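# Loop a rubber band around two bench dogs

## Task

Stretch the rubber band so it wraps each of the two bench dogs exactly one time, sitting against the dogs' sides above the board rather than resting on their top ends, and leave the board lying flat and motionless on the table.

## Robot and tools

Robot: two arms, left_arm and right_arm, on opposite sides of the table. In the scene frame (origin at table centre, table top at z = +0.020 m, +z up), left_arm's base is at (-0.048, +0.444, +0.123) m, quat_wxyz (+0.706, 0, 0, -0.708); right_arm's is at (+0.057, -0.463, +0.133) m, quat_wxyz (+0.709, 0, 0, +0.706). The arm names do not match image left and right. Each gripper's fingers point along its own +x and close along its y; the reported end_effector_position lies between the fingers, 3 to 4 cm back from the tips, and only the last 1.5 cm of each inner finger face is flat.

Frames: a gripper's position, quaternion, velocities, targets and its wrist camera pose are in that arm's own base frame. cam_low and the table use the scene frame. Every motion offset is taken along the axes of that arm's current Hand target.

Row layout (shared by execute_actions and move): 14 numbers, each in [-1, 1]. First left_arm: dx, dy, dz, rx, ry, rz, opening; then right_arm in the same order. Both arms always need their 7, even if one stays put. dx..rz are offsets from the Hand target as it was when the action or move began, not from the previous row; 1.0 equals 0.6 m of travel or 180 degrees of turn, and rx, ry, rz form a single rotation vector. Repeating an offset in a new call moves further. Opening is absolute, not an offset: +1 fully open (0.080 m), -1 fully closed; empty fingers touch near -0.78. Sending 0 for a number is a real command, so to leave a gripper alone resend its current opening; six pose zeros re-request the current Hand target.

execute_actions(actions, cameras): actions is a list of up to 15 rows, one per 1/30 s step; a shorter list repeats its last row to fill 15 steps. Each action lasts 0.5 s. Images return only for an empty list or when cameras names them (["all"], or names cam_low, cam_left_wrist, cam_right_wrist; an unknown name voids the call). An empty list also reports scene number and task.

move(target, speed, blend, opening_speed, grip_force, blocking, cameras): target is one 14-number row or up to 15 rows, all counted from the same starting Hand targets. Paths are straight, last at least 0.5 s and are cut at 10 s total. speed is path top speed in m/s (0.002 to 4.3, default 0.25; turning up to twice that in rad/s), one value or one per target. blend in metres rounds corners between listed targets; 0 means stop at each. opening_speed (0.2 or more, per second on the -1..+1 scale) ramps finger changes. grip_force is newtons per finger pad, 8 to 34, one value or one per arm, and stays until changed. blocking=false returns after about 0.5 s while motion continues. Moves do not avoid obstacles or the other arm; faster moves lag, stray and hit harder, and aiming far beyond a contact presses harder. Keep paths away from an arm's own base, which can flip its shoulder.

wait(seconds 0 to 10, cameras) lets time pass holding commands. stop(cameras) brakes a running move. zoom_image(camera, region [x0, y0, x1, y1] pixels, at most 504 by 504) enlarges part of the latest image of that camera. finished_scene(scene) ends the scene irreversibly; call it only once the band stays in place without the robot.

Results: each arm's pose, velocities, Hand target (last commanded pose after clipping; next offsets start here), Tool commands, Joint positions (last value is finger opening in metres), grip_measured (opening on the command scale, up to about 2 mm error), grip_effort_n (motor effort, negative closing, not pad force), joint torques and External joint torques (an outside push toward larger joint angle lowers the reading), motor temperatures, and Wrist depth: a 7x7 grid of distances in mm per wrist camera, '-' where unknown. A move adds a 'move:' line: done (within 8 mm and 2 degrees), off_target, moving, held (a check withheld steps or the clearance check stopped the path), blocked (gripper stopped far from its goal, likely an obstacle; it then holds and presses less) or fault; limits=paced means the pose was clipped. done does not mean contact-free.

Control behaviour: orientation commands are clipped to 32 degrees from the measured one per step. Friction and gravity leave the gripper short, low or tilted, especially at long reach; check pose after each move and send the missing offset. To hold something, command about 0.08 below grip_measured at first touch; a closing takes at least 0.6 s.

Avoid: drops, hard contact with fixed or heavy objects, pushing the board off flat, anything leaving the table, arms touching each other or closing on each other's fingers, strain on wrist camera cables, and large one-step jumps (OVER-SPEED FAULT). Contact torque limits (N m): waist 17, shoulder 21.1, elbow 20.4, wrist pitch 3.37, wrist yaw 3.48, wrist roll 3.48; reaching one causes a 10 s TORQUE FAULT. Long holding or stretched poses heat motors: MOTOR HOT appears at 50 °C and 95 °C brings an OVER-TEMPERATURE FAULT. Loose items may occasionally be nudged by disturbances. Calibration for cam_low, cam_left_wrist and cam_right_wrist (672x504) is given in OpenCV form and may be slightly off.

Each tool is called after "Call:" as name(argument=value, ...), one argument or row to a line, values as JSON.

## Session

Call:
execute_actions(
  actions=[],
)

Scene clock: 0.00 s.
left_arm: end_effector_position=(+0.2347, +0.2987, +0.2271) grip_measured=+0.076 grip_effort_n=n/a end_effector_quat_wxyz=(+0.957, +0.175, +0.213, -0.088) | right_arm: end_effector_position=(+0.2241, -0.0947, +0.1580) grip_measured=-0.754 grip_effort_n=n/a end_effector_quat_wxyz=(+0.748, +0.242, +0.185, -0.589)
Joint positions: left_arm=[1.261 1.685 1.405 -0.893 1.075 1.463 0.038] | right_arm=[0.13 1.205 0.799 -0.933 0.956 1.464 0.001]
Joint velocities: within noise
Joint torques (N m): no reading
External joint torques (N m): no reading
Motor temperatures (°C): left_arm=[24 27 25 26 30 25] | right_arm=[22 26 25 24 26 31]
Heat: left arm: hottest wrist yaw 30 °C (+0.0 °C/min); right arm: hottest wrist roll 31 °C (+0.0 °C/min).
Wrist depth (mm): cam_left_wrist=[1652 1440 1567 687 683 737 683 / 1533 - 1639 756 692 638 - / - - 1853 - 494 466 426 / 2243 1902 1678 552 442 401 368 / 1776 1665 1555 452 - 356 329 / - - - - - 74 - / - - - 361 - 71 -] | cam_right_wrist=[2167 2447 2447 2299 2299 2346 2188 / 2107 1996 1614 1792 1962 1881 1835 / 1806 1724 1673 1614 1614 1637 1614 / 438 431 423 1487 1396 1440 1354 / 401 397 399 394 381 371 352 / 367 364 - 74 75 342 - / - - - - - - -]
Hand target: left_arm +0.2352, +0.2989, +0.2279; +0.958, +0.175, +0.210, -0.087 | right_arm +0.2249, -0.0951, +0.1592; +0.749, +0.244, +0.179, -0.590
Tool commands: left_gripper/opening=+0.076109 right_gripper/opening=-0.777778

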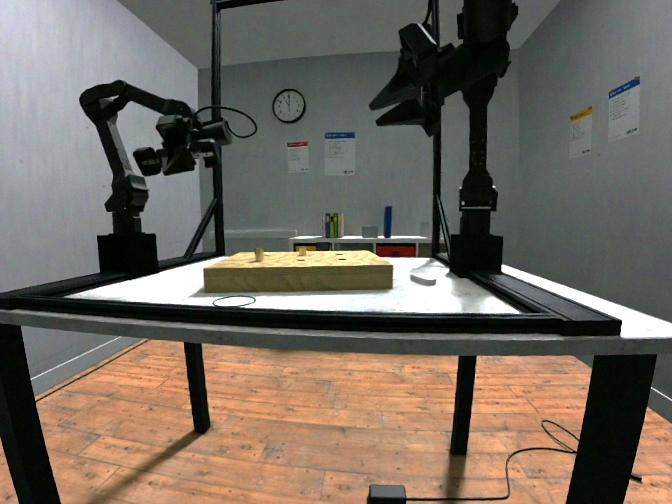

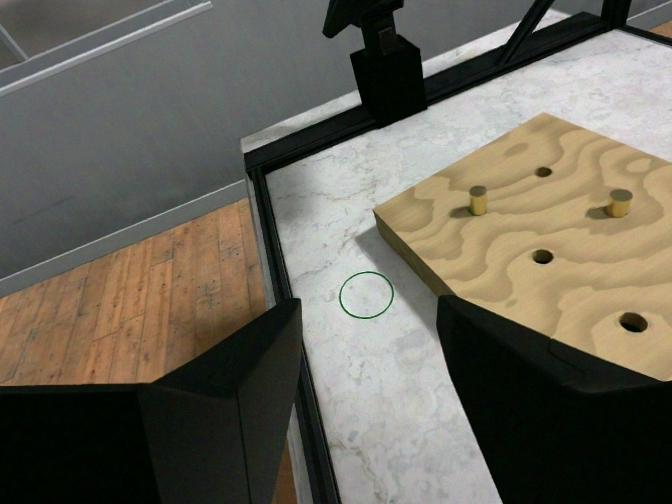

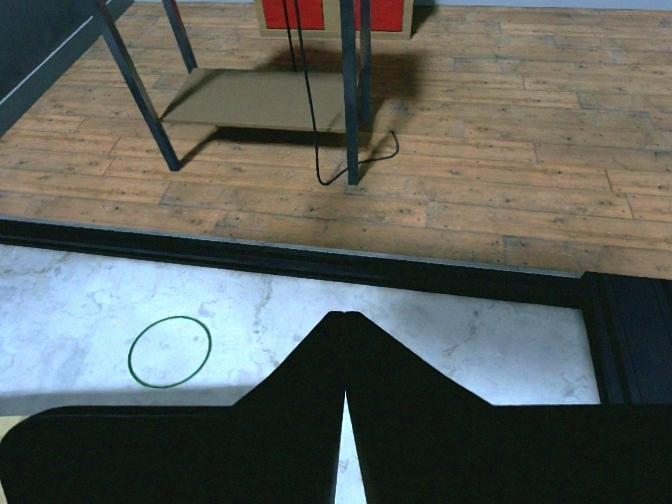

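Call:
zoom_image(
  camera="cam_left_wrist",
  region=[320, 100, 672, 364],
)

Call:
zoom_image(
  camera="cam_low",
  region=[190, 230, 450, 320],
)

Call:
zoom_image(
  camera="cam_low",
  region=[60, 60, 260, 220],
)

Call:
zoom_image(
  camera="cam_low",
  region=[360, 0, 540, 150],
)

Scaled by 1.432 from the camera's 672x504 image, which has a finer 960x720 frame.

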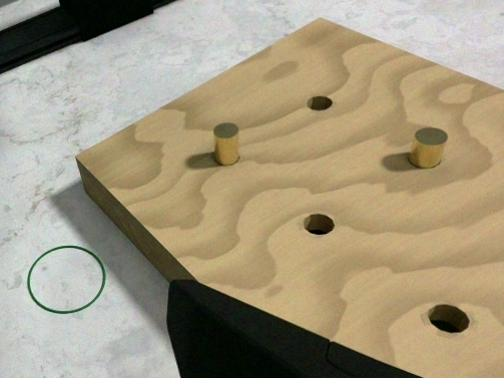

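Scaled by 1.938 from the camera's 672x504 image, which has a finer 960x720 frame.

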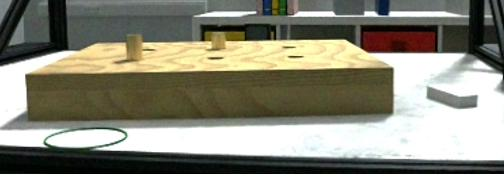

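Scaled by 2.520 from the camera's 672x504 image, which has a finer 960x720 frame.

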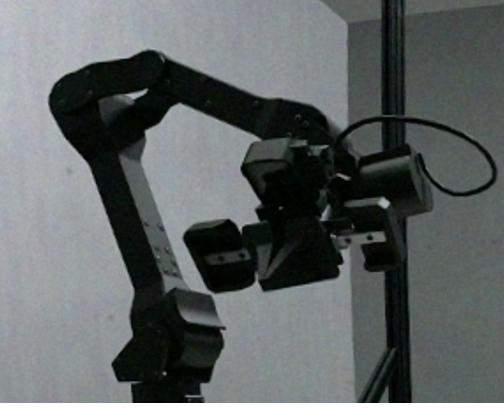

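Scaled by 2.800 from the camera's 672x504 image, which has a finer 960x720 frame.

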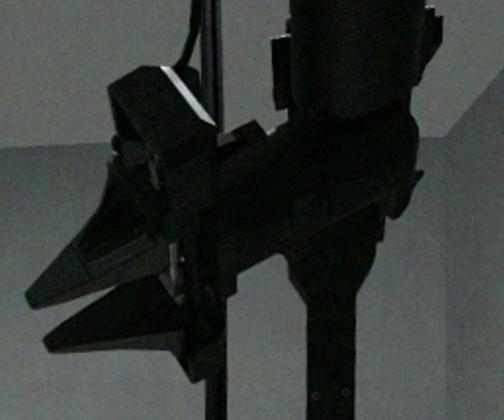

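Call:
move(
  target=[0.472,-0.0195,-0.1173,-0.562,0.3285,0.2593,-0.4,0,0,0,0,0,0,-0.777],
  cameras=["all"],
)

Scene clock: 63.97 s.
left_arm: end_effector_position=(+0.4561, +0.2851, +0.0475) grip_measured=-0.396 grip_effort_n=-15.6 end_effector_quat_wxyz=(+0.574, -0.512, +0.425, +0.477) | right_arm: end_effector_position=(+0.2241, -0.0947, +0.1580) grip_measured=-0.756 grip_effort_n=-83.5 end_effector_quat_wxyz=(+0.748, +0.242, +0.185, -0.589)
Joint positions: left_arm=[0.559 2.547 2.343 -1.149 0.001 -1.002 0.017] | right_arm=[0.13 1.205 0.799 -0.933 0.956 1.464 0.001]
Joint torques (N m): left_arm=[-0.16 -11.26 8.27 0.9 0.04 -0.2] | right_arm=[0.08 -4.41 5.86 0.49 0.61 0.05]
External joint torques (N m): left_arm=[-0.07 1.39 2.1 0.22 0.07 -0.21] | right_arm=[0.08 -1.26 -0.03 -0.12 0.08 0.06]
Motor temperatures (°C): left_arm=[24 37 30 27 31 25] | right_arm=[22 28 30 25 27 31]
Heat: left arm: hottest shoulder 37 °C (+9.0 °C/min); right arm: hottest wrist roll 31 °C (+0.0 °C/min).
Wrist depth (mm): cam_left_wrist=[162 166 170 162 181 189 195 / 168 171 177 184 189 197 204 / 174 178 185 191 198 204 214 / 182 186 193 200 205 - 225 / 189 194 200 205 82 209 232 / - - - 174 72 - - / - - - 171 - - -] | cam_right_wrist=[2501 2586 2528 2322 2346 2299 2188 / 2127 2032 1637 1649 1912 1881 1820 / 1806 1750 1686 1649 1637 1625 1548 / 206 441 1497 1527 1431 1405 1396 / 400 397 400 395 380 375 347 / - 364 - 74 - - 319 / - - - - - - -]
Hand target: left_arm +0.4600, +0.2876, +0.0417; +0.500, -0.500, +0.501, +0.500 | right_arm +0.2249, -0.0951, +0.1592; +0.749, +0.244, +0.179, -0.590
Off the commanded pose: left_arm 0.007 m, 13 deg | right_arm 0.002 m, 1 deg.
joint sent to its limit (left arm) — joint 3 (elbow), upper limit, where the elbow is as straight as it goes. The joint targets are off in orientation, not in position.
move: off_target (left_arm)
camera_calibration:
cam_left_wrist: T_world_to_cam=[[0.978885, -0.0423044, 0.199987, -0.435163], [-0.0846542, -0.974408, 0.208238, 0.336243], [0.18606, -0.220771, -0.957414, 0.10224], [0, 0, 0, 1]] pos_world=[0.435416, 0.3318, 0.114894]

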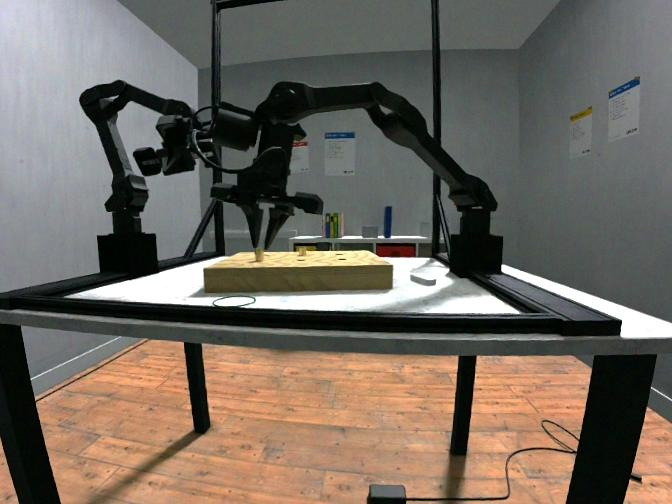

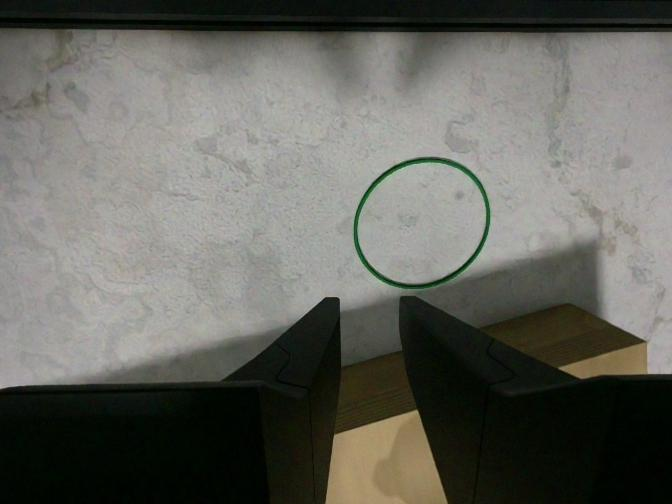

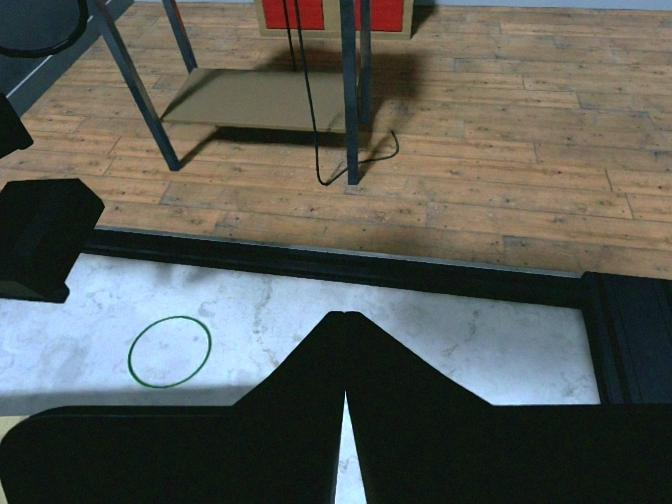

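Call:
move(
  target=[0.1033,-0.0083,0.0167,0,0,-0.194,-0.5,0,0,0,0,0,0,-0.777],
  cameras=["cam_low","cam_left_wrist"],
)

Call:
zoom_image(
  camera="cam_low",
  region=[180, 180, 340, 320],
)

Scene clock: 79.67 s.
left_arm: end_effector_position=(+0.4646, +0.2981, -0.0252) grip_measured=-0.496 grip_effort_n=-15.6 end_effector_quat_wxyz=(+0.624, -0.625, +0.332, +0.331) | right_arm: end_effector_position=(+0.2241, -0.0947, +0.1580) grip_measured=-0.756 grip_effort_n=-83.5 end_effector_quat_wxyz=(+0.748, +0.242, +0.185, -0.589)
Joint positions: left_arm=[0.665 2.46 1.766 -0.39 0.356 -0.995 0.013] | right_arm=[0.13 1.205 0.799 -0.933 0.956 1.464 0.001]
Joint torques (N m): left_arm=[-0.22 -14.63 4.76 1.39 0.25 -0.17] | right_arm=[-0.06 -4.38 5.94 0.48 0.61 0.05]
External joint torques (N m): left_arm=[-0.06 -2.71 -1.16 0.35 0.08 -0.2] | right_arm=[-0.05 -1.2 0.07 -0.11 0.07 0.05]
Heat: left arm: hottest shoulder 41 °C (+9.1 °C/min); right arm: hottest elbow 31 °C (+3.0 °C/min).
Wrist depth (mm): cam_left_wrist=[- 84 92 108 123 149 176 / - 90 99 114 132 160 201 / - 94 104 119 145 177 224 / - 96 109 128 163 194 237 / - 102 116 132 93 198 271 / - - - 154 67 - - / - - - 138 - - -] | cam_right_wrist=[2346 2473 2447 2253 2231 2253 2188 / 2032 1945 1649 1711 1896 1962 1850 / 330 1711 1686 1649 1649 1569 1591 / 257 434 453 1405 1431 1413 1379 / 322 387 396 398 376 368 344 / 366 364 - 74 75 342 323 / - - - - - - -]
Hand target: left_arm +0.4648, +0.2976, -0.0204; +0.627, -0.627, +0.328, +0.327 | right_arm +0.2249, -0.0951, +0.1592; +0.749, +0.244, +0.179, -0.590
Off the commanded pose: left_arm 0.005 m, 1 deg | right_arm 0.002 m, 1 deg.
move: done
camera_calibration:
cam_left_wrist: T_world_to_cam=[[0.816702, -0.0192421, 0.576738, -0.350474], [-0.206686, -0.942891, 0.261223, 0.413331], [0.538775, -0.332545, -0.774038, -0.0920708], [0, 0, 0, 1]] pos_world=[0.421268, 0.352365, 0.022894]
Images, in order (width x height): cam_low 672x504, cam_left_wrist 672x504.

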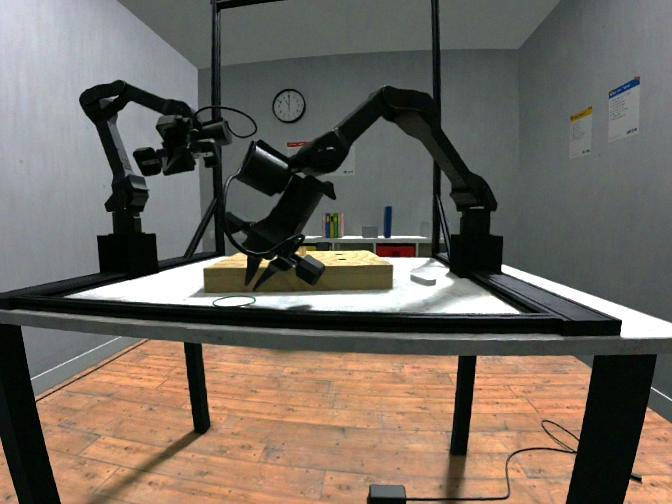

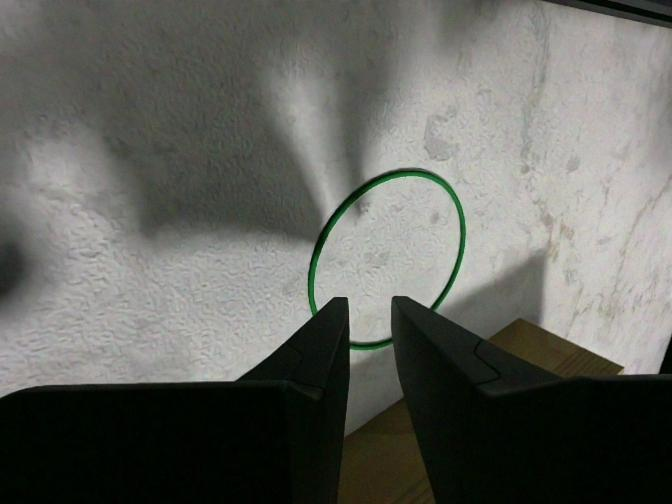

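Scaled by 3.150 from the camera's 672x504 image, which has a finer 960x720 frame.

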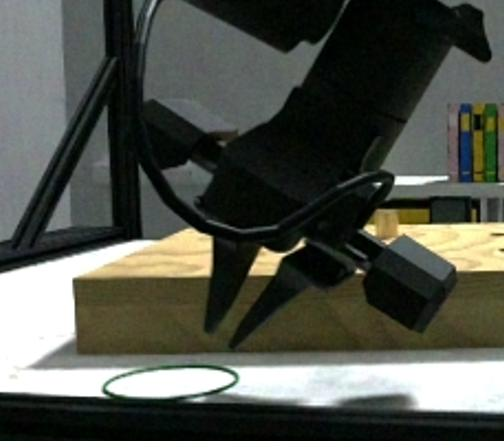

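Call:
move(
  target=[0.0278,0.0155,0,0,0,0,-0.5,0,0,0,0,0,0,-0.777],
  cameras=["cam_low","cam_left_wrist"],
)

Call:
zoom_image(
  camera="cam_low",
  region=[200, 240, 300, 320],
)

Call:
zoom_image(
  camera="cam_left_wrist",
  region=[220, 150, 520, 400],
)

Scene clock: 87.40 s.
left_arm: end_effector_position=(+0.4695, +0.3019, -0.0250) grip_measured=-0.496 grip_effort_n=-15.1 end_effector_quat_wxyz=(+0.636, -0.623, +0.319, +0.325) | right_arm: end_effector_position=(+0.2241, -0.0947, +0.1580) grip_measured=-0.756 grip_effort_n=-83.5 end_effector_quat_wxyz=(+0.748, +0.242, +0.185, -0.589)
Joint positions: left_arm=[0.665 2.464 1.759 -0.341 0.356 -0.995 0.013] | right_arm=[0.13 1.205 0.799 -0.933 0.956 1.464 0.001]
Joint torques (N m): left_arm=[-0.3 -10.47 4.86 1.44 0.22 -0.19] | right_arm=[-0.02 -4.38 5.92 0.52 0.6 0.05]
External joint torques (N m): left_arm=[-0.37 1.69 -1.21 0.32 0.06 -0.22] | right_arm=[-0.02 -1.2 -0.03 -0.1 0.06 0.05]
Motor temperatures (°C): left_arm=[24 47 30 29 30 25] | right_arm=[22 28 31 25 27 30]
Heat: left arm: hottest shoulder 47 °C (+14.1 °C/min); right arm: hottest elbow 31 °C (+3.0 °C/min). Heating fast: the left arm's shoulder motor: a push or a pull is the cause, and it goes on while you think. Ease it with your next call, before anything else.
Wrist depth (mm): cam_left_wrist=[- 85 94 110 128 150 180 / - 90 100 117 136 167 228 / - 94 104 122 150 185 240 / - 96 109 130 159 193 264 / - 100 114 128 151 212 298 / - - - 151 67 - - / - - - 142 - - -] | cam_right_wrist=[2395 2447 2322 2299 2299 2322 2209 / 2167 1945 1711 1686 1962 1896 1820 / 1750 1649 1698 1686 1661 1625 1591 / 253 438 454 433 1440 1371 1388 / 324 385 401 393 381 373 364 / 365 362 - 74 75 345 339 / - - - - - - -]
Hand target: left_arm +0.4668, +0.2977, -0.0393; +0.627, -0.627, +0.328, +0.327 | right_arm +0.2249, -0.0951, +0.1592; +0.749, +0.244, +0.179, -0.590
Off the commanded pose: left_arm 0.015 m, 1 deg | right_arm 0.002 m, 1 deg.
move: off_target (left_arm)
camera_calibration:
cam_left_wrist: T_world_to_cam=[[0.79948, -0.032784, 0.599797, -0.341788], [-0.213948, -0.94857, 0.233327, 0.42236], [0.5613, -0.314865, -0.765377, -0.108901], [0, 0, 0, 1]] pos_world=[0.424742, 0.355144, 0.0231054]
Images, in order (width x height): cam_low 672x504, cam_left_wrist 672x504.

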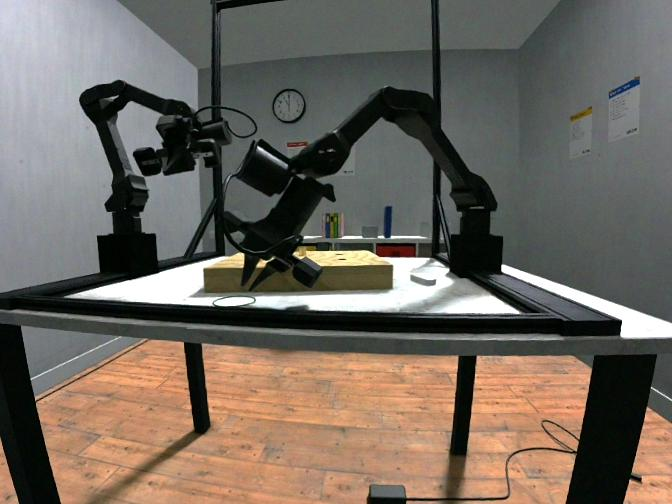

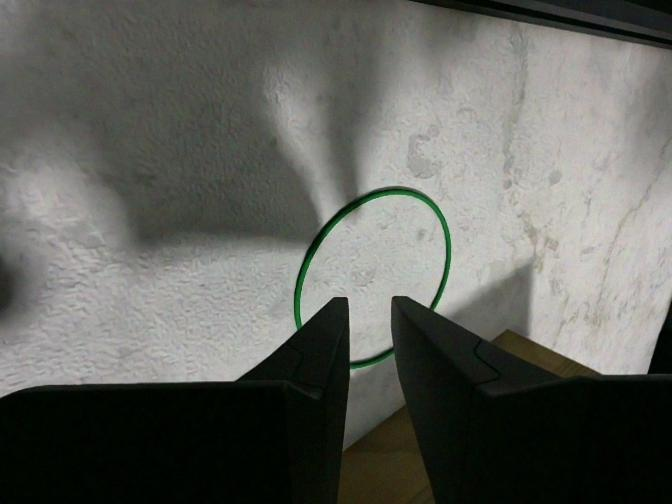

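Scaled by 5.040 from the camera's 672x504 image, which has a finer 960x720 frame.

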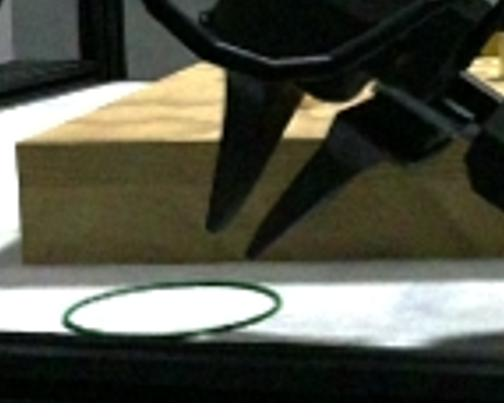

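Scaled by 1.680 from the camera's 672x504 image, which has a finer 960x720 frame.

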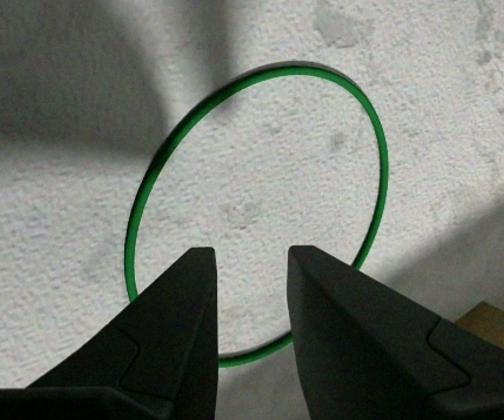

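Call:
zoom_image(
  camera="cam_low",
  region=[200, 180, 360, 310],
)

Scaled by 3.150 from the camera's 672x504 image, which has a finer 960x720 frame.

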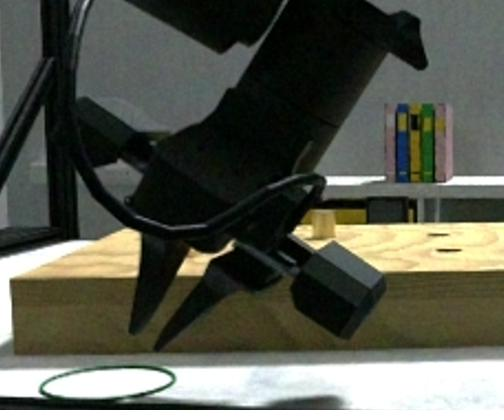

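Call:
move(
  target=[0.008,0.004,0,0,0,0,-0.5,0,0,0,0,0,0,-0.777],
  cameras=["cam_low","cam_left_wrist"],
)

Call:
zoom_image(
  camera="cam_low",
  region=[200, 240, 300, 320],
)

Scene clock: 95.00 s.
left_arm: end_effector_position=(+0.4697, +0.3018, -0.0310) grip_measured=-0.496 grip_effort_n=-15.6 end_effector_quat_wxyz=(+0.635, -0.623, +0.320, +0.326) | right_arm: end_effector_position=(+0.2241, -0.0947, +0.1580) grip_measured=-0.756 grip_effort_n=-83.5 end_effector_quat_wxyz=(+0.748, +0.242, +0.185, -0.589)
Joint positions: left_arm=[0.665 2.477 1.757 -0.328 0.356 -0.995 0.013] | right_arm=[0.13 1.205 0.799 -0.933 0.956 1.464 0.001]
Joint torques (N m): left_arm=[-0.23 -10.61 5.1 1.44 0.18 -0.18] | right_arm=[-0.09 -4.44 5.9 0.51 0.61 0.02]
External joint torques (N m): left_arm=[-0.12 1.38 -0.81 0.35 0.01 -0.21] | right_arm=[-0.09 -1.25 0 -0.1 0.07 0.02]
Heat: left arm: hottest shoulder 46 °C (+12.0 °C/min); right arm: hottest elbow 31 °C (+2.0 °C/min).
Wrist depth (mm): cam_left_wrist=[- 80 93 104 123 143 169 / - 83 94 110 125 157 201 / - 88 99 115 139 174 233 / - 91 104 122 148 187 255 / - 95 108 124 93 191 287 / - - - 144 67 - - / - - - 142 - - -] | cam_right_wrist=[2127 2447 2346 2253 2188 2322 2231 / 2069 1979 1649 1637 1792 1850 1896 / 1737 1711 1698 1637 1614 1602 1591 / 262 438 456 1478 1449 1405 1405 / 326 382 - 394 382 373 354 / 365 362 - 74 - 340 - / - - - - - - -]
Hand target: left_arm +0.4676, +0.2976, -0.0445; +0.627, -0.627, +0.327, +0.327 | right_arm +0.2249, -0.0951, +0.1592; +0.749, +0.244, +0.179, -0.590
Off the commanded pose: left_arm 0.014 m, 1 deg | right_arm 0.002 m, 1 deg.
move: off_target (left_arm)
camera_calibration:
cam_left_wrist: T_world_to_cam=[[0.800311, -0.0323678, 0.598711, -0.338853], [-0.213955, -0.948221, 0.234735, 0.423705], [0.560113, -0.315958, -0.765797, -0.112839], [0, 0, 0, 1]] pos_world=[0.425044, 0.355146, 0.0170047]
Images, in order (width x height): cam_low 672x504, cam_left_wrist 672x504.

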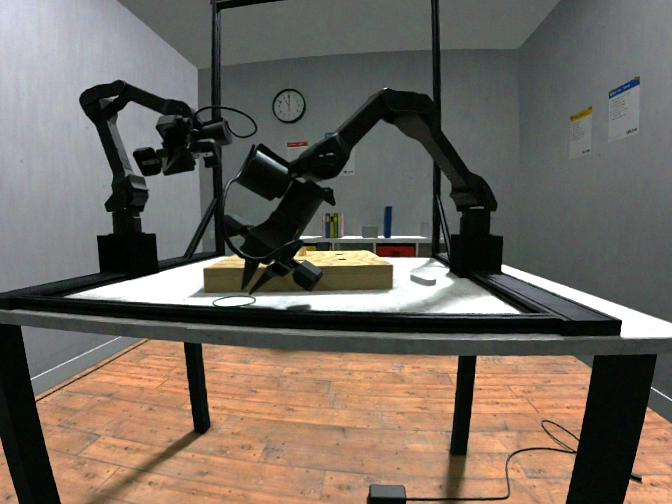

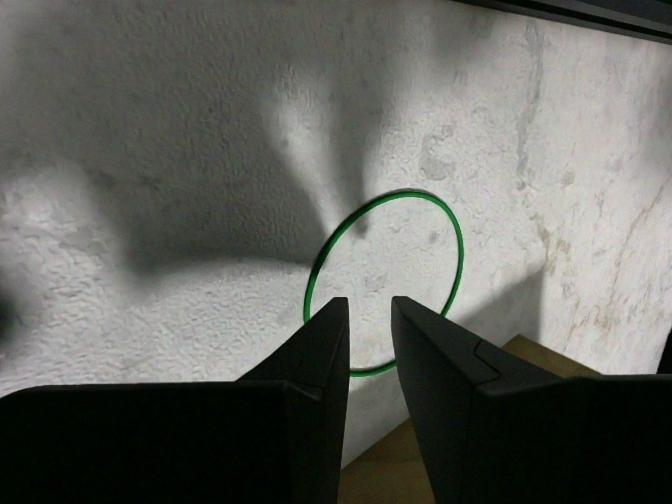

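Scaled by 5.040 from the camera's 672x504 image, which has a finer 960x720 frame.

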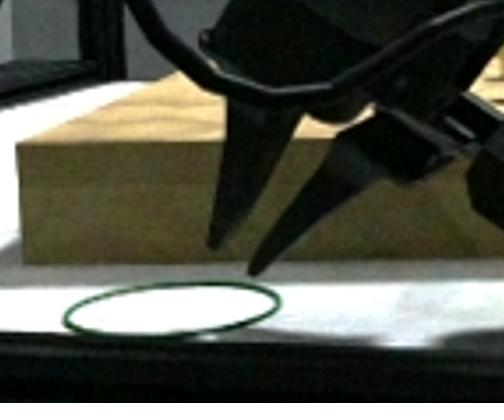

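Call:
move(
  target=[0.0068,0.0252,-0.003,0,0,0,-0.5,0,0,0,0,0,0,-0.777],
  cameras=["cam_low","cam_left_wrist"],
)

Call:
zoom_image(
  camera="cam_low",
  region=[200, 240, 300, 320],
)

Call:
zoom_image(
  camera="cam_left_wrist",
  region=[270, 200, 470, 400],
)

Scene clock: 103.33 s.
left_arm: end_effector_position=(+0.4613, +0.2981, -0.0456) grip_measured=-0.496 grip_effort_n=-15.6 end_effector_quat_wxyz=(+0.632, -0.625, +0.321, +0.327) | right_arm: end_effector_position=(+0.2241, -0.0947, +0.1580) grip_measured=-0.756 grip_effort_n=-83.5 end_effector_quat_wxyz=(+0.748, +0.242, +0.185, -0.589)
Joint positions: left_arm=[0.67 2.477 1.694 -0.272 0.359 -0.995 0.013] | right_arm=[0.13 1.205 0.799 -0.933 0.956 1.464 0.001]
Joint torques (N m): left_arm=[0.12 -10.99 4.6 1.46 0.24 0.11] | right_arm=[-0.01 -4.4 5.87 0.49 0.6 0.04]
External joint torques (N m): left_arm=[0.12 1.16 -1.35 0.32 0.07 0.08] | right_arm=[0 -1.23 0.01 -0.11 0.06 0.04]
Heat: left arm: hottest shoulder 49 °C (+14.2 °C/min); right arm: hottest elbow 31 °C (+2.0 °C/min).
Wrist depth (mm): cam_left_wrist=[- 71 76 88 101 123 154 / - 71 78 94 108 128 175 / - 74 86 97 119 146 191 / - 77 91 106 128 153 216 / - 83 95 105 93 178 224 / - - - 126 67 - - / - - - 132 - - -] | cam_right_wrist=[2032 2346 2473 2299 2276 2167 2209 / 2107 1996 1661 1673 1962 1835 1835 / 1792 1764 1698 1698 1649 1637 1559 / 286 433 418 1517 1440 1431 1396 / 320 393 394 396 381 372 339 / 365 366 - 74 75 344 316 / - - - - - - -]
Hand target: left_arm +0.4576, +0.2958, -0.0565; +0.627, -0.627, +0.328, +0.327 | right_arm +0.2249, -0.0951, +0.1592; +0.749, +0.244, +0.179, -0.590
Off the commanded pose: left_arm 0.012 m, 1 deg | right_arm 0.002 m, 1 deg.
move: off_target (left_arm)
camera_calibration:
cam_left_wrist: T_world_to_cam=[[0.802702, -0.0257595, 0.595823, -0.326751], [-0.209773, -0.947418, 0.24165, 0.419907], [0.558269, -0.318961, -0.765898, -0.118709], [0, 0, 0, 1]] pos_world=[0.416641, 0.351547, 0.00229665]
Images, in order (width x height): cam_low 672x504, cam_left_wrist 672x504.

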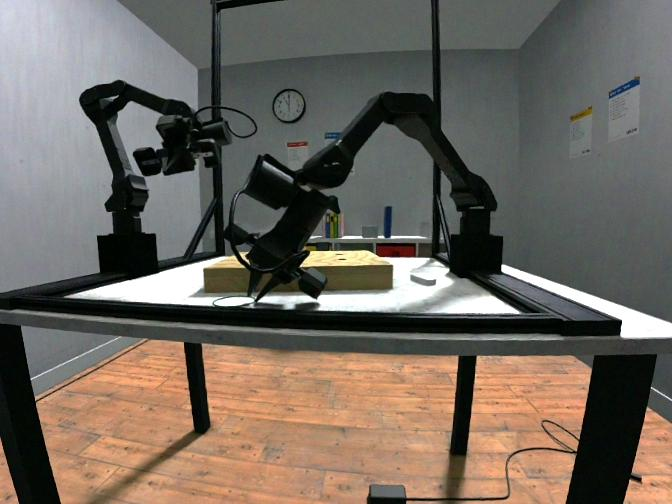

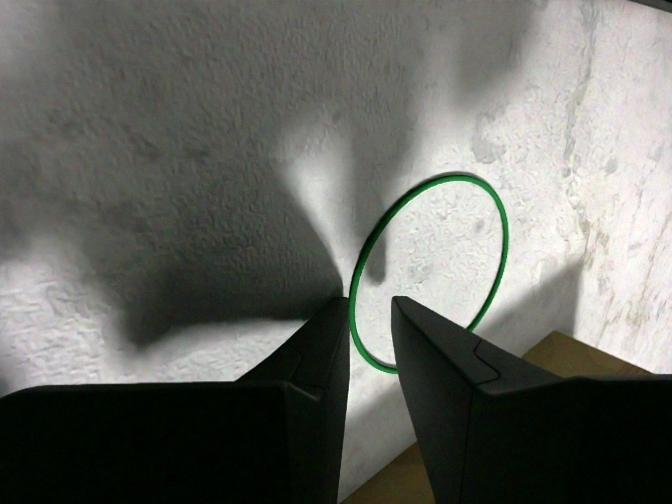

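Scaled by 5.040 from the camera's 672x504 image, which has a finer 960x720 frame.

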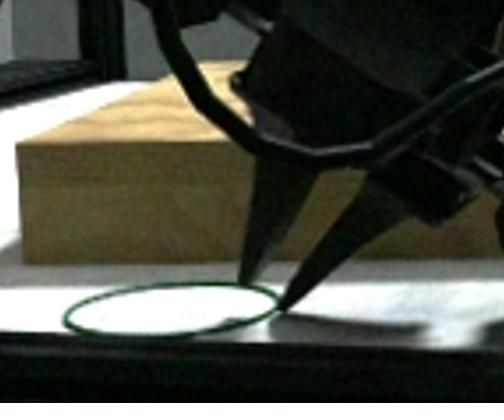

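Scaled by 2.520 from the camera's 672x504 image, which has a finer 960x720 frame.

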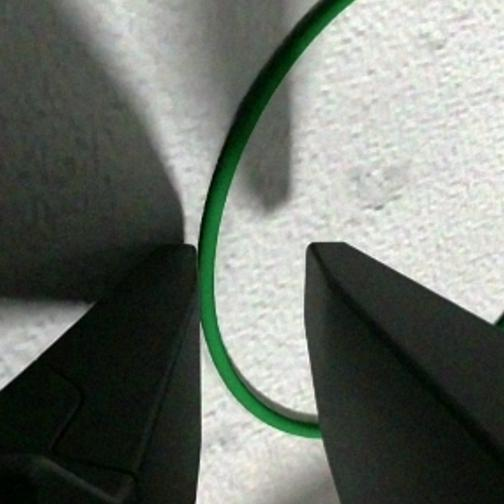

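Call:
move(
  target=[0.0071,0.0131,0,0,0,0,-1,0,0,0,0,0,0,-0.777],
  speed=0.005,
  opening_speed=0.25,
  cameras=["cam_low","cam_left_wrist"],
)

Call:
zoom_image(
  camera="cam_low",
  region=[200, 240, 300, 320],
)

Call:
zoom_image(
  camera="cam_left_wrist",
  region=[270, 200, 470, 400],
)

Scene clock: 109.07 s.
left_arm: end_effector_position=(+0.4581, +0.2987, -0.0506) grip_measured=-0.763 grip_effort_n=-67.7 end_effector_quat_wxyz=(+0.632, -0.626, +0.318, +0.327) | right_arm: end_effector_position=(+0.2241, -0.0947, +0.1580) grip_measured=-0.756 grip_effort_n=-83.5 end_effector_quat_wxyz=(+0.748, +0.242, +0.185, -0.589)
Joint positions: left_arm=[0.675 2.478 1.67 -0.242 0.362 -0.995 0.001] | right_arm=[0.13 1.205 0.799 -0.933 0.956 1.464 0.001]
Joint torques (N m): left_arm=[0.16 -10.23 4.52 1.46 0.26 0.15] | right_arm=[0.09 -4.39 5.94 0.53 0.6 0.03]
External joint torques (N m): left_arm=[0.26 1.68 -1.26 0.35 0.09 0.12] | right_arm=[0.11 -1.18 0.04 -0.07 0.05 0.04]
Heat: left arm: hottest shoulder 50 °C (+14.2 °C/min); right arm: hottest elbow 31 °C (+1.0 °C/min). Fold the left arm in close to its base, or ease its load, before you think long.
Wrist depth (mm): cam_left_wrist=[- 66 71 83 96 121 147 / - 68 74 91 104 121 163 / - 71 80 93 111 140 182 / - 73 87 100 120 155 207 / - - 92 94 124 169 239 / - - - - 63 - - / - - - - 65 - -] | cam_right_wrist=[2276 2473 2528 2276 2231 2299 2299 / 2167 1979 1625 1661 1928 1865 1928 / 1724 1698 1711 1673 1686 1569 1569 / 307 437 1468 1431 1339 1431 1388 / 282 392 396 392 377 371 350 / 366 362 - 74 75 343 - / - - - - - - -]
Hand target: left_arm +0.4535, +0.2957, -0.0646; +0.627, -0.627, +0.328, +0.327 | right_arm +0.2249, -0.0951, +0.1592; +0.749, +0.244, +0.179, -0.590
Off the commanded pose: left_arm 0.015 m, 1 deg | right_arm 0.002 m, 1 deg.
MOTOR HOT: joint 2 (shoulder) of the left arm reports 50 °C; the controller stops that arm at 95 °C. To cool a motor, set the load down, stop pushing, or move to a pose that needs little force.
move: off_target (left_arm)
camera_calibration:
cam_left_wrist: T_world_to_cam=[[0.79976, -0.0230867, 0.599876, -0.320454], [-0.207355, -0.948382, 0.239948, 0.420117], [0.563372, -0.316288, -0.763266, -0.123593], [0, 0, 0, 1]] pos_world=[0.413029, 0.351942, -0.00290795]
Images, in order (width x height): cam_low 672x504, cam_left_wrist 672x504.

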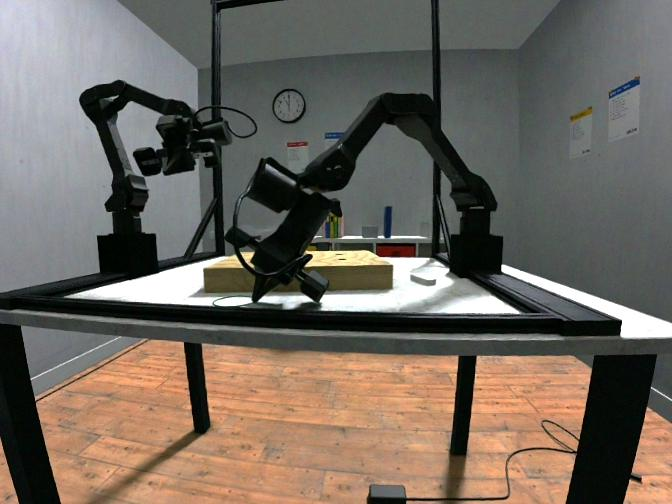

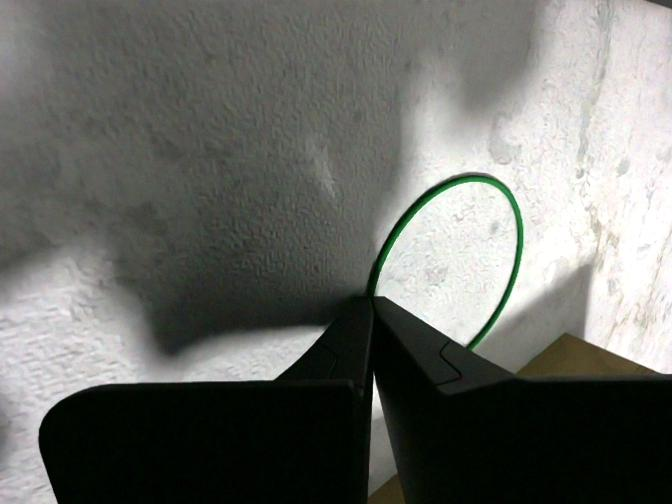

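Scaled by 5.040 from the camera's 672x504 image, which has a finer 960x720 frame.

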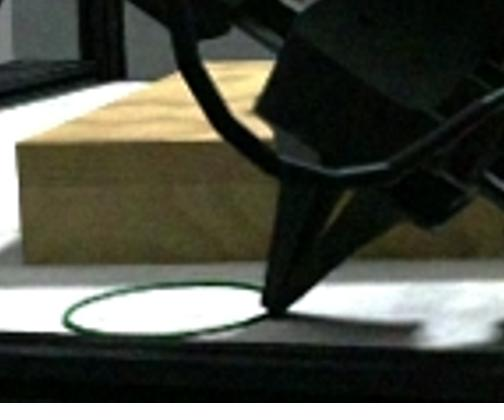

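Scaled by 2.520 from the camera's 672x504 image, which has a finer 960x720 frame.

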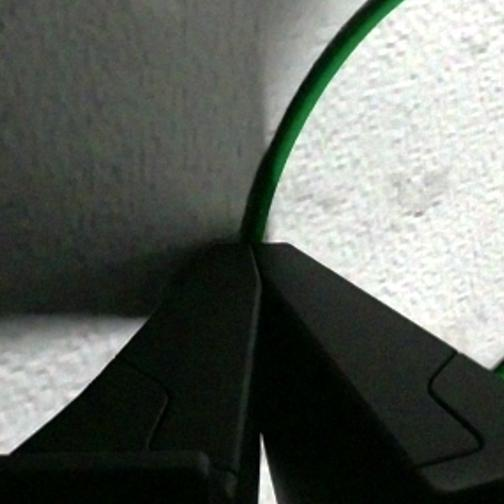

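Call:
move(
  target=[-0.0713,-0.058,0,0,0,0,-1,0,0,0,0,0,0,-0.777],
  speed=0.08,
  cameras=["cam_low","cam_left_wrist"],
)

Call:
zoom_image(
  camera="cam_low",
  region=[180, 210, 320, 320],
)

Scene clock: 112.40 s.
left_arm: end_effector_position=(+0.4530, +0.2944, -0.0196) grip_measured=-0.763 grip_effort_n=-67.7 end_effector_quat_wxyz=(+0.618, -0.629, +0.334, +0.333) | right_arm: end_effector_position=(+0.2241, -0.0947, +0.1580) grip_measured=-0.756 grip_effort_n=-83.5 end_effector_quat_wxyz=(+0.748, +0.242, +0.185, -0.589)
Joint positions: left_arm=[0.675 2.413 1.706 -0.388 0.362 -0.995 0.001] | right_arm=[0.13 1.205 0.799 -0.933 0.956 1.464 0.001]
Joint torques (N m): left_arm=[-0.1 -13.91 7.44 0.6 0.1 0] | right_arm=[0.1 -4.41 5.96 0.48 0.59 0.03]
External joint torques (N m): left_arm=[-0.08 -2.15 1.49 -0.45 -0.07 -0.03] | right_arm=[0.11 -1.27 0.08 -0.12 0.05 0.04]
Heat: left arm: hottest shoulder 51 °C (+15.2 °C/min); right arm: hottest elbow 31 °C (+1.0 °C/min). Fold the left arm in close to its base, or ease its load, before you think long.
Wrist depth (mm): cam_left_wrist=[- 88 98 112 125 155 189 / - 93 104 121 140 166 195 / - 97 111 128 154 180 251 / - 101 118 136 165 199 265 / - 109 124 94 170 200 306 / - - - - 63 - - / - - - - 65 - -] | cam_right_wrist=[2188 2528 2473 2322 2276 2231 2209 / 2088 1945 1661 1686 1945 1945 1806 / 1750 1711 1711 1637 1637 1602 1538 / 255 434 456 1487 1468 1431 1396 / 335 395 399 395 379 372 357 / 367 363 - 74 75 341 - / - - - - - - -]
Hand target: left_arm +0.4576, +0.2958, -0.0096; +0.627, -0.627, +0.328, +0.327 | right_arm +0.2249, -0.0951, +0.1592; +0.749, +0.244, +0.179, -0.590
Off the commanded pose: left_arm 0.011 m, 1 deg | right_arm 0.002 m, 1 deg.
MOTOR HOT: still on. Joint 2 (shoulder) of the left arm reports 51 °C.
move: off_target (left_arm)
camera_calibration:
cam_left_wrist: T_world_to_cam=[[0.820174, -0.00709946, 0.572071, -0.349577], [-0.198829, -0.941132, 0.273381, 0.402201], [0.536453, -0.337964, -0.773303, -0.0801125], [0, 0, 0, 1]] pos_world=[0.40966, 0.348968, 0.0280778]
Images, in order (width x height): cam_low 672x504, cam_left_wrist 672x504.

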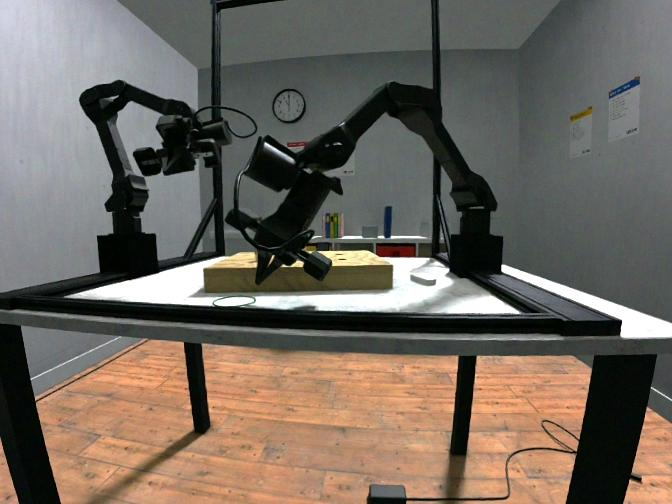

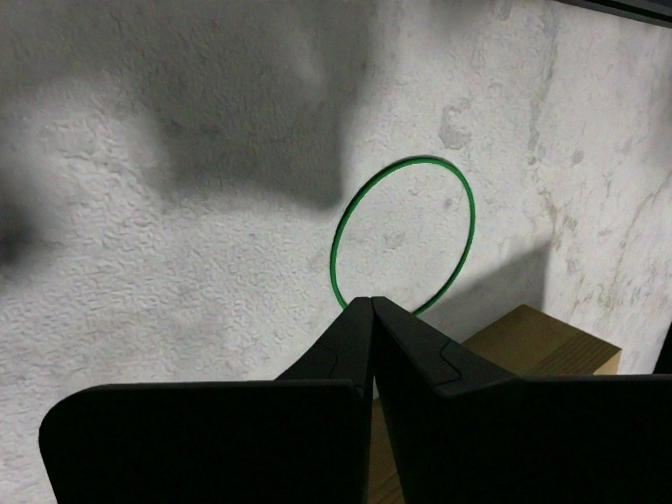

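Scaled by 3.600 from the camera's 672x504 image, which has a finer 960x720 frame.

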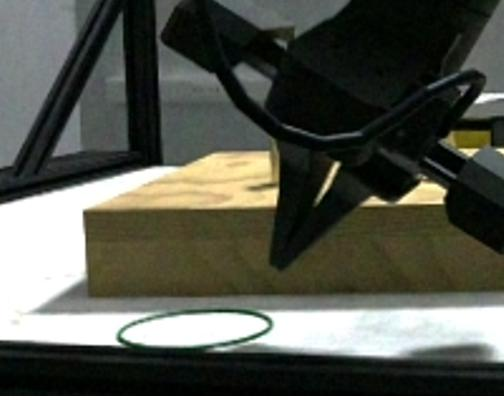

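Call:
move(
  target=[0.0653,0.052,0,0,0,0,-0.5,0,0,0,0,0,0,-0.777],
  speed=0.06,
  cameras=["cam_low","cam_left_wrist"],
)

Call:
zoom_image(
  camera="cam_low",
  region=[200, 240, 300, 320],
)

Call:
zoom_image(
  camera="cam_left_wrist",
  region=[270, 200, 470, 400],
)

Scene clock: 117.83 s.
left_arm: end_effector_position=(+0.4579, +0.2983, -0.0469) grip_measured=-0.504 grip_effort_n=19.8 end_effector_quat_wxyz=(+0.631, -0.626, +0.320, +0.327) | right_arm: end_effector_position=(+0.2241, -0.0947, +0.1580) grip_measured=-0.756 grip_effort_n=-83.5 end_effector_quat_wxyz=(+0.748, +0.242, +0.185, -0.589)
Joint positions: left_arm=[0.675 2.471 1.674 -0.258 0.362 -0.995 0.012] | right_arm=[0.13 1.205 0.799 -0.933 0.956 1.464 0.001]
Joint torques (N m): left_arm=[0.13 -10.36 4.87 1.42 0.19 0.1] | right_arm=[0 -4.43 5.99 0.47 0.61 0.03]
External joint torques (N m): left_arm=[0.13 1.49 -0.93 0.3 0.02 0.07] | right_arm=[0 -1.23 0.09 -0.13 0.07 0.03]
Heat: left arm: hottest shoulder 50 °C (+14.0 °C/min); right arm: hottest elbow 31 °C (+1.0 °C/min). Fold the left arm in close to its base, or ease its load, before you think long.
Wrist depth (mm): cam_left_wrist=[- 69 75 87 100 122 151 / - 70 77 93 107 126 163 / - 73 84 96 119 145 186 / - 76 91 105 128 162 205 / - 82 96 103 120 177 243 / - - - 126 67 - - / - - - 133 - - -] | cam_right_wrist=[2370 2421 2709 2188 2322 2299 2276 / 2127 1661 1625 1673 1962 1835 1850 / 1792 1750 1686 1673 1591 1625 1625 / 280 435 430 1449 1517 1396 1371 / 332 399 391 393 377 369 352 / 368 - - 74 75 343 - / - - - - - - -]
Hand target: left_arm +0.4544, +0.2957, -0.0596; +0.627, -0.627, +0.328, +0.327 | right_arm +0.2249, -0.0951, +0.1592; +0.749, +0.244, +0.179, -0.590
Off the commanded pose: left_arm 0.013 m, 1 deg | right_arm 0.002 m, 1 deg.
MOTOR HOT: still on. Joint 2 (shoulder) of the left arm reports 50 °C.
move: off_target (left_arm)
camera_calibration:
cam_left_wrist: T_world_to_cam=[[0.801566, -0.0218751, 0.597506, -0.323713], [-0.206959, -0.947706, 0.242943, 0.418548], [0.560946, -0.318394, -0.764176, -0.119143], [0, 0, 0, 1]] pos_world=[0.412932, 0.351645, 0.000690739]
Images, in order (width x height): cam_low 672x504, cam_left_wrist 672x504.

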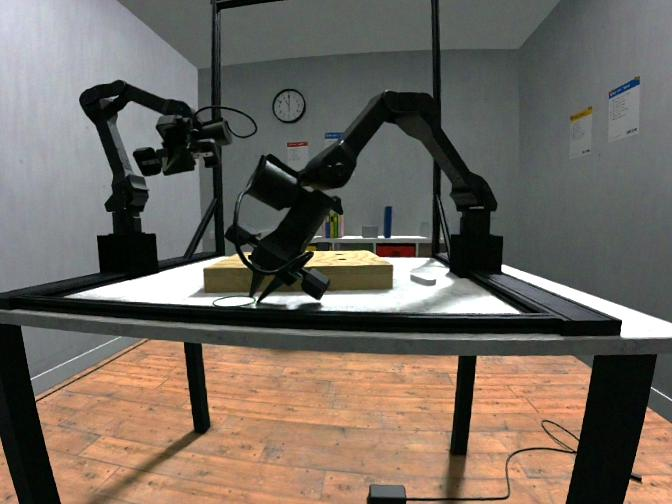

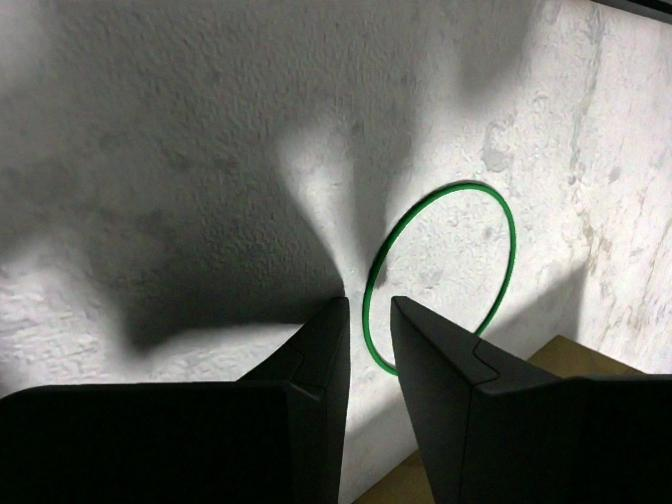

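Scaled by 5.040 from the camera's 672x504 image, which has a finer 960x720 frame.

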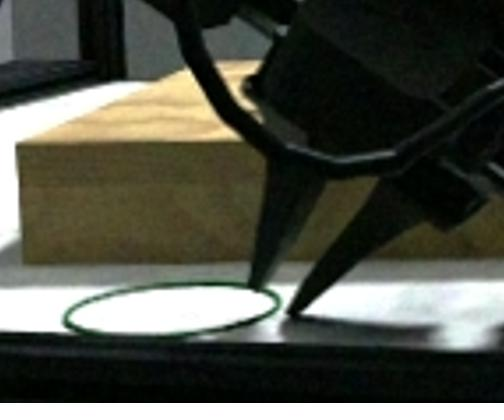

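Scaled by 2.520 from the camera's 672x504 image, which has a finer 960x720 frame.

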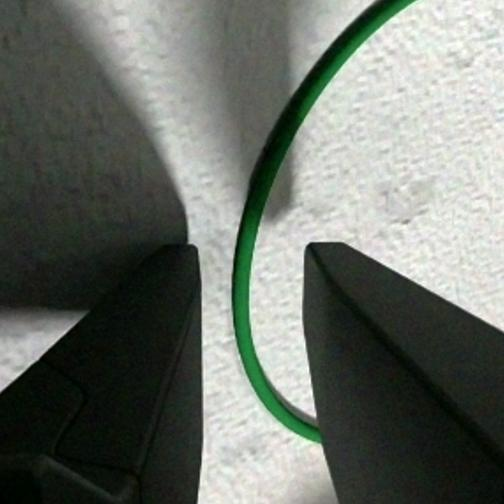

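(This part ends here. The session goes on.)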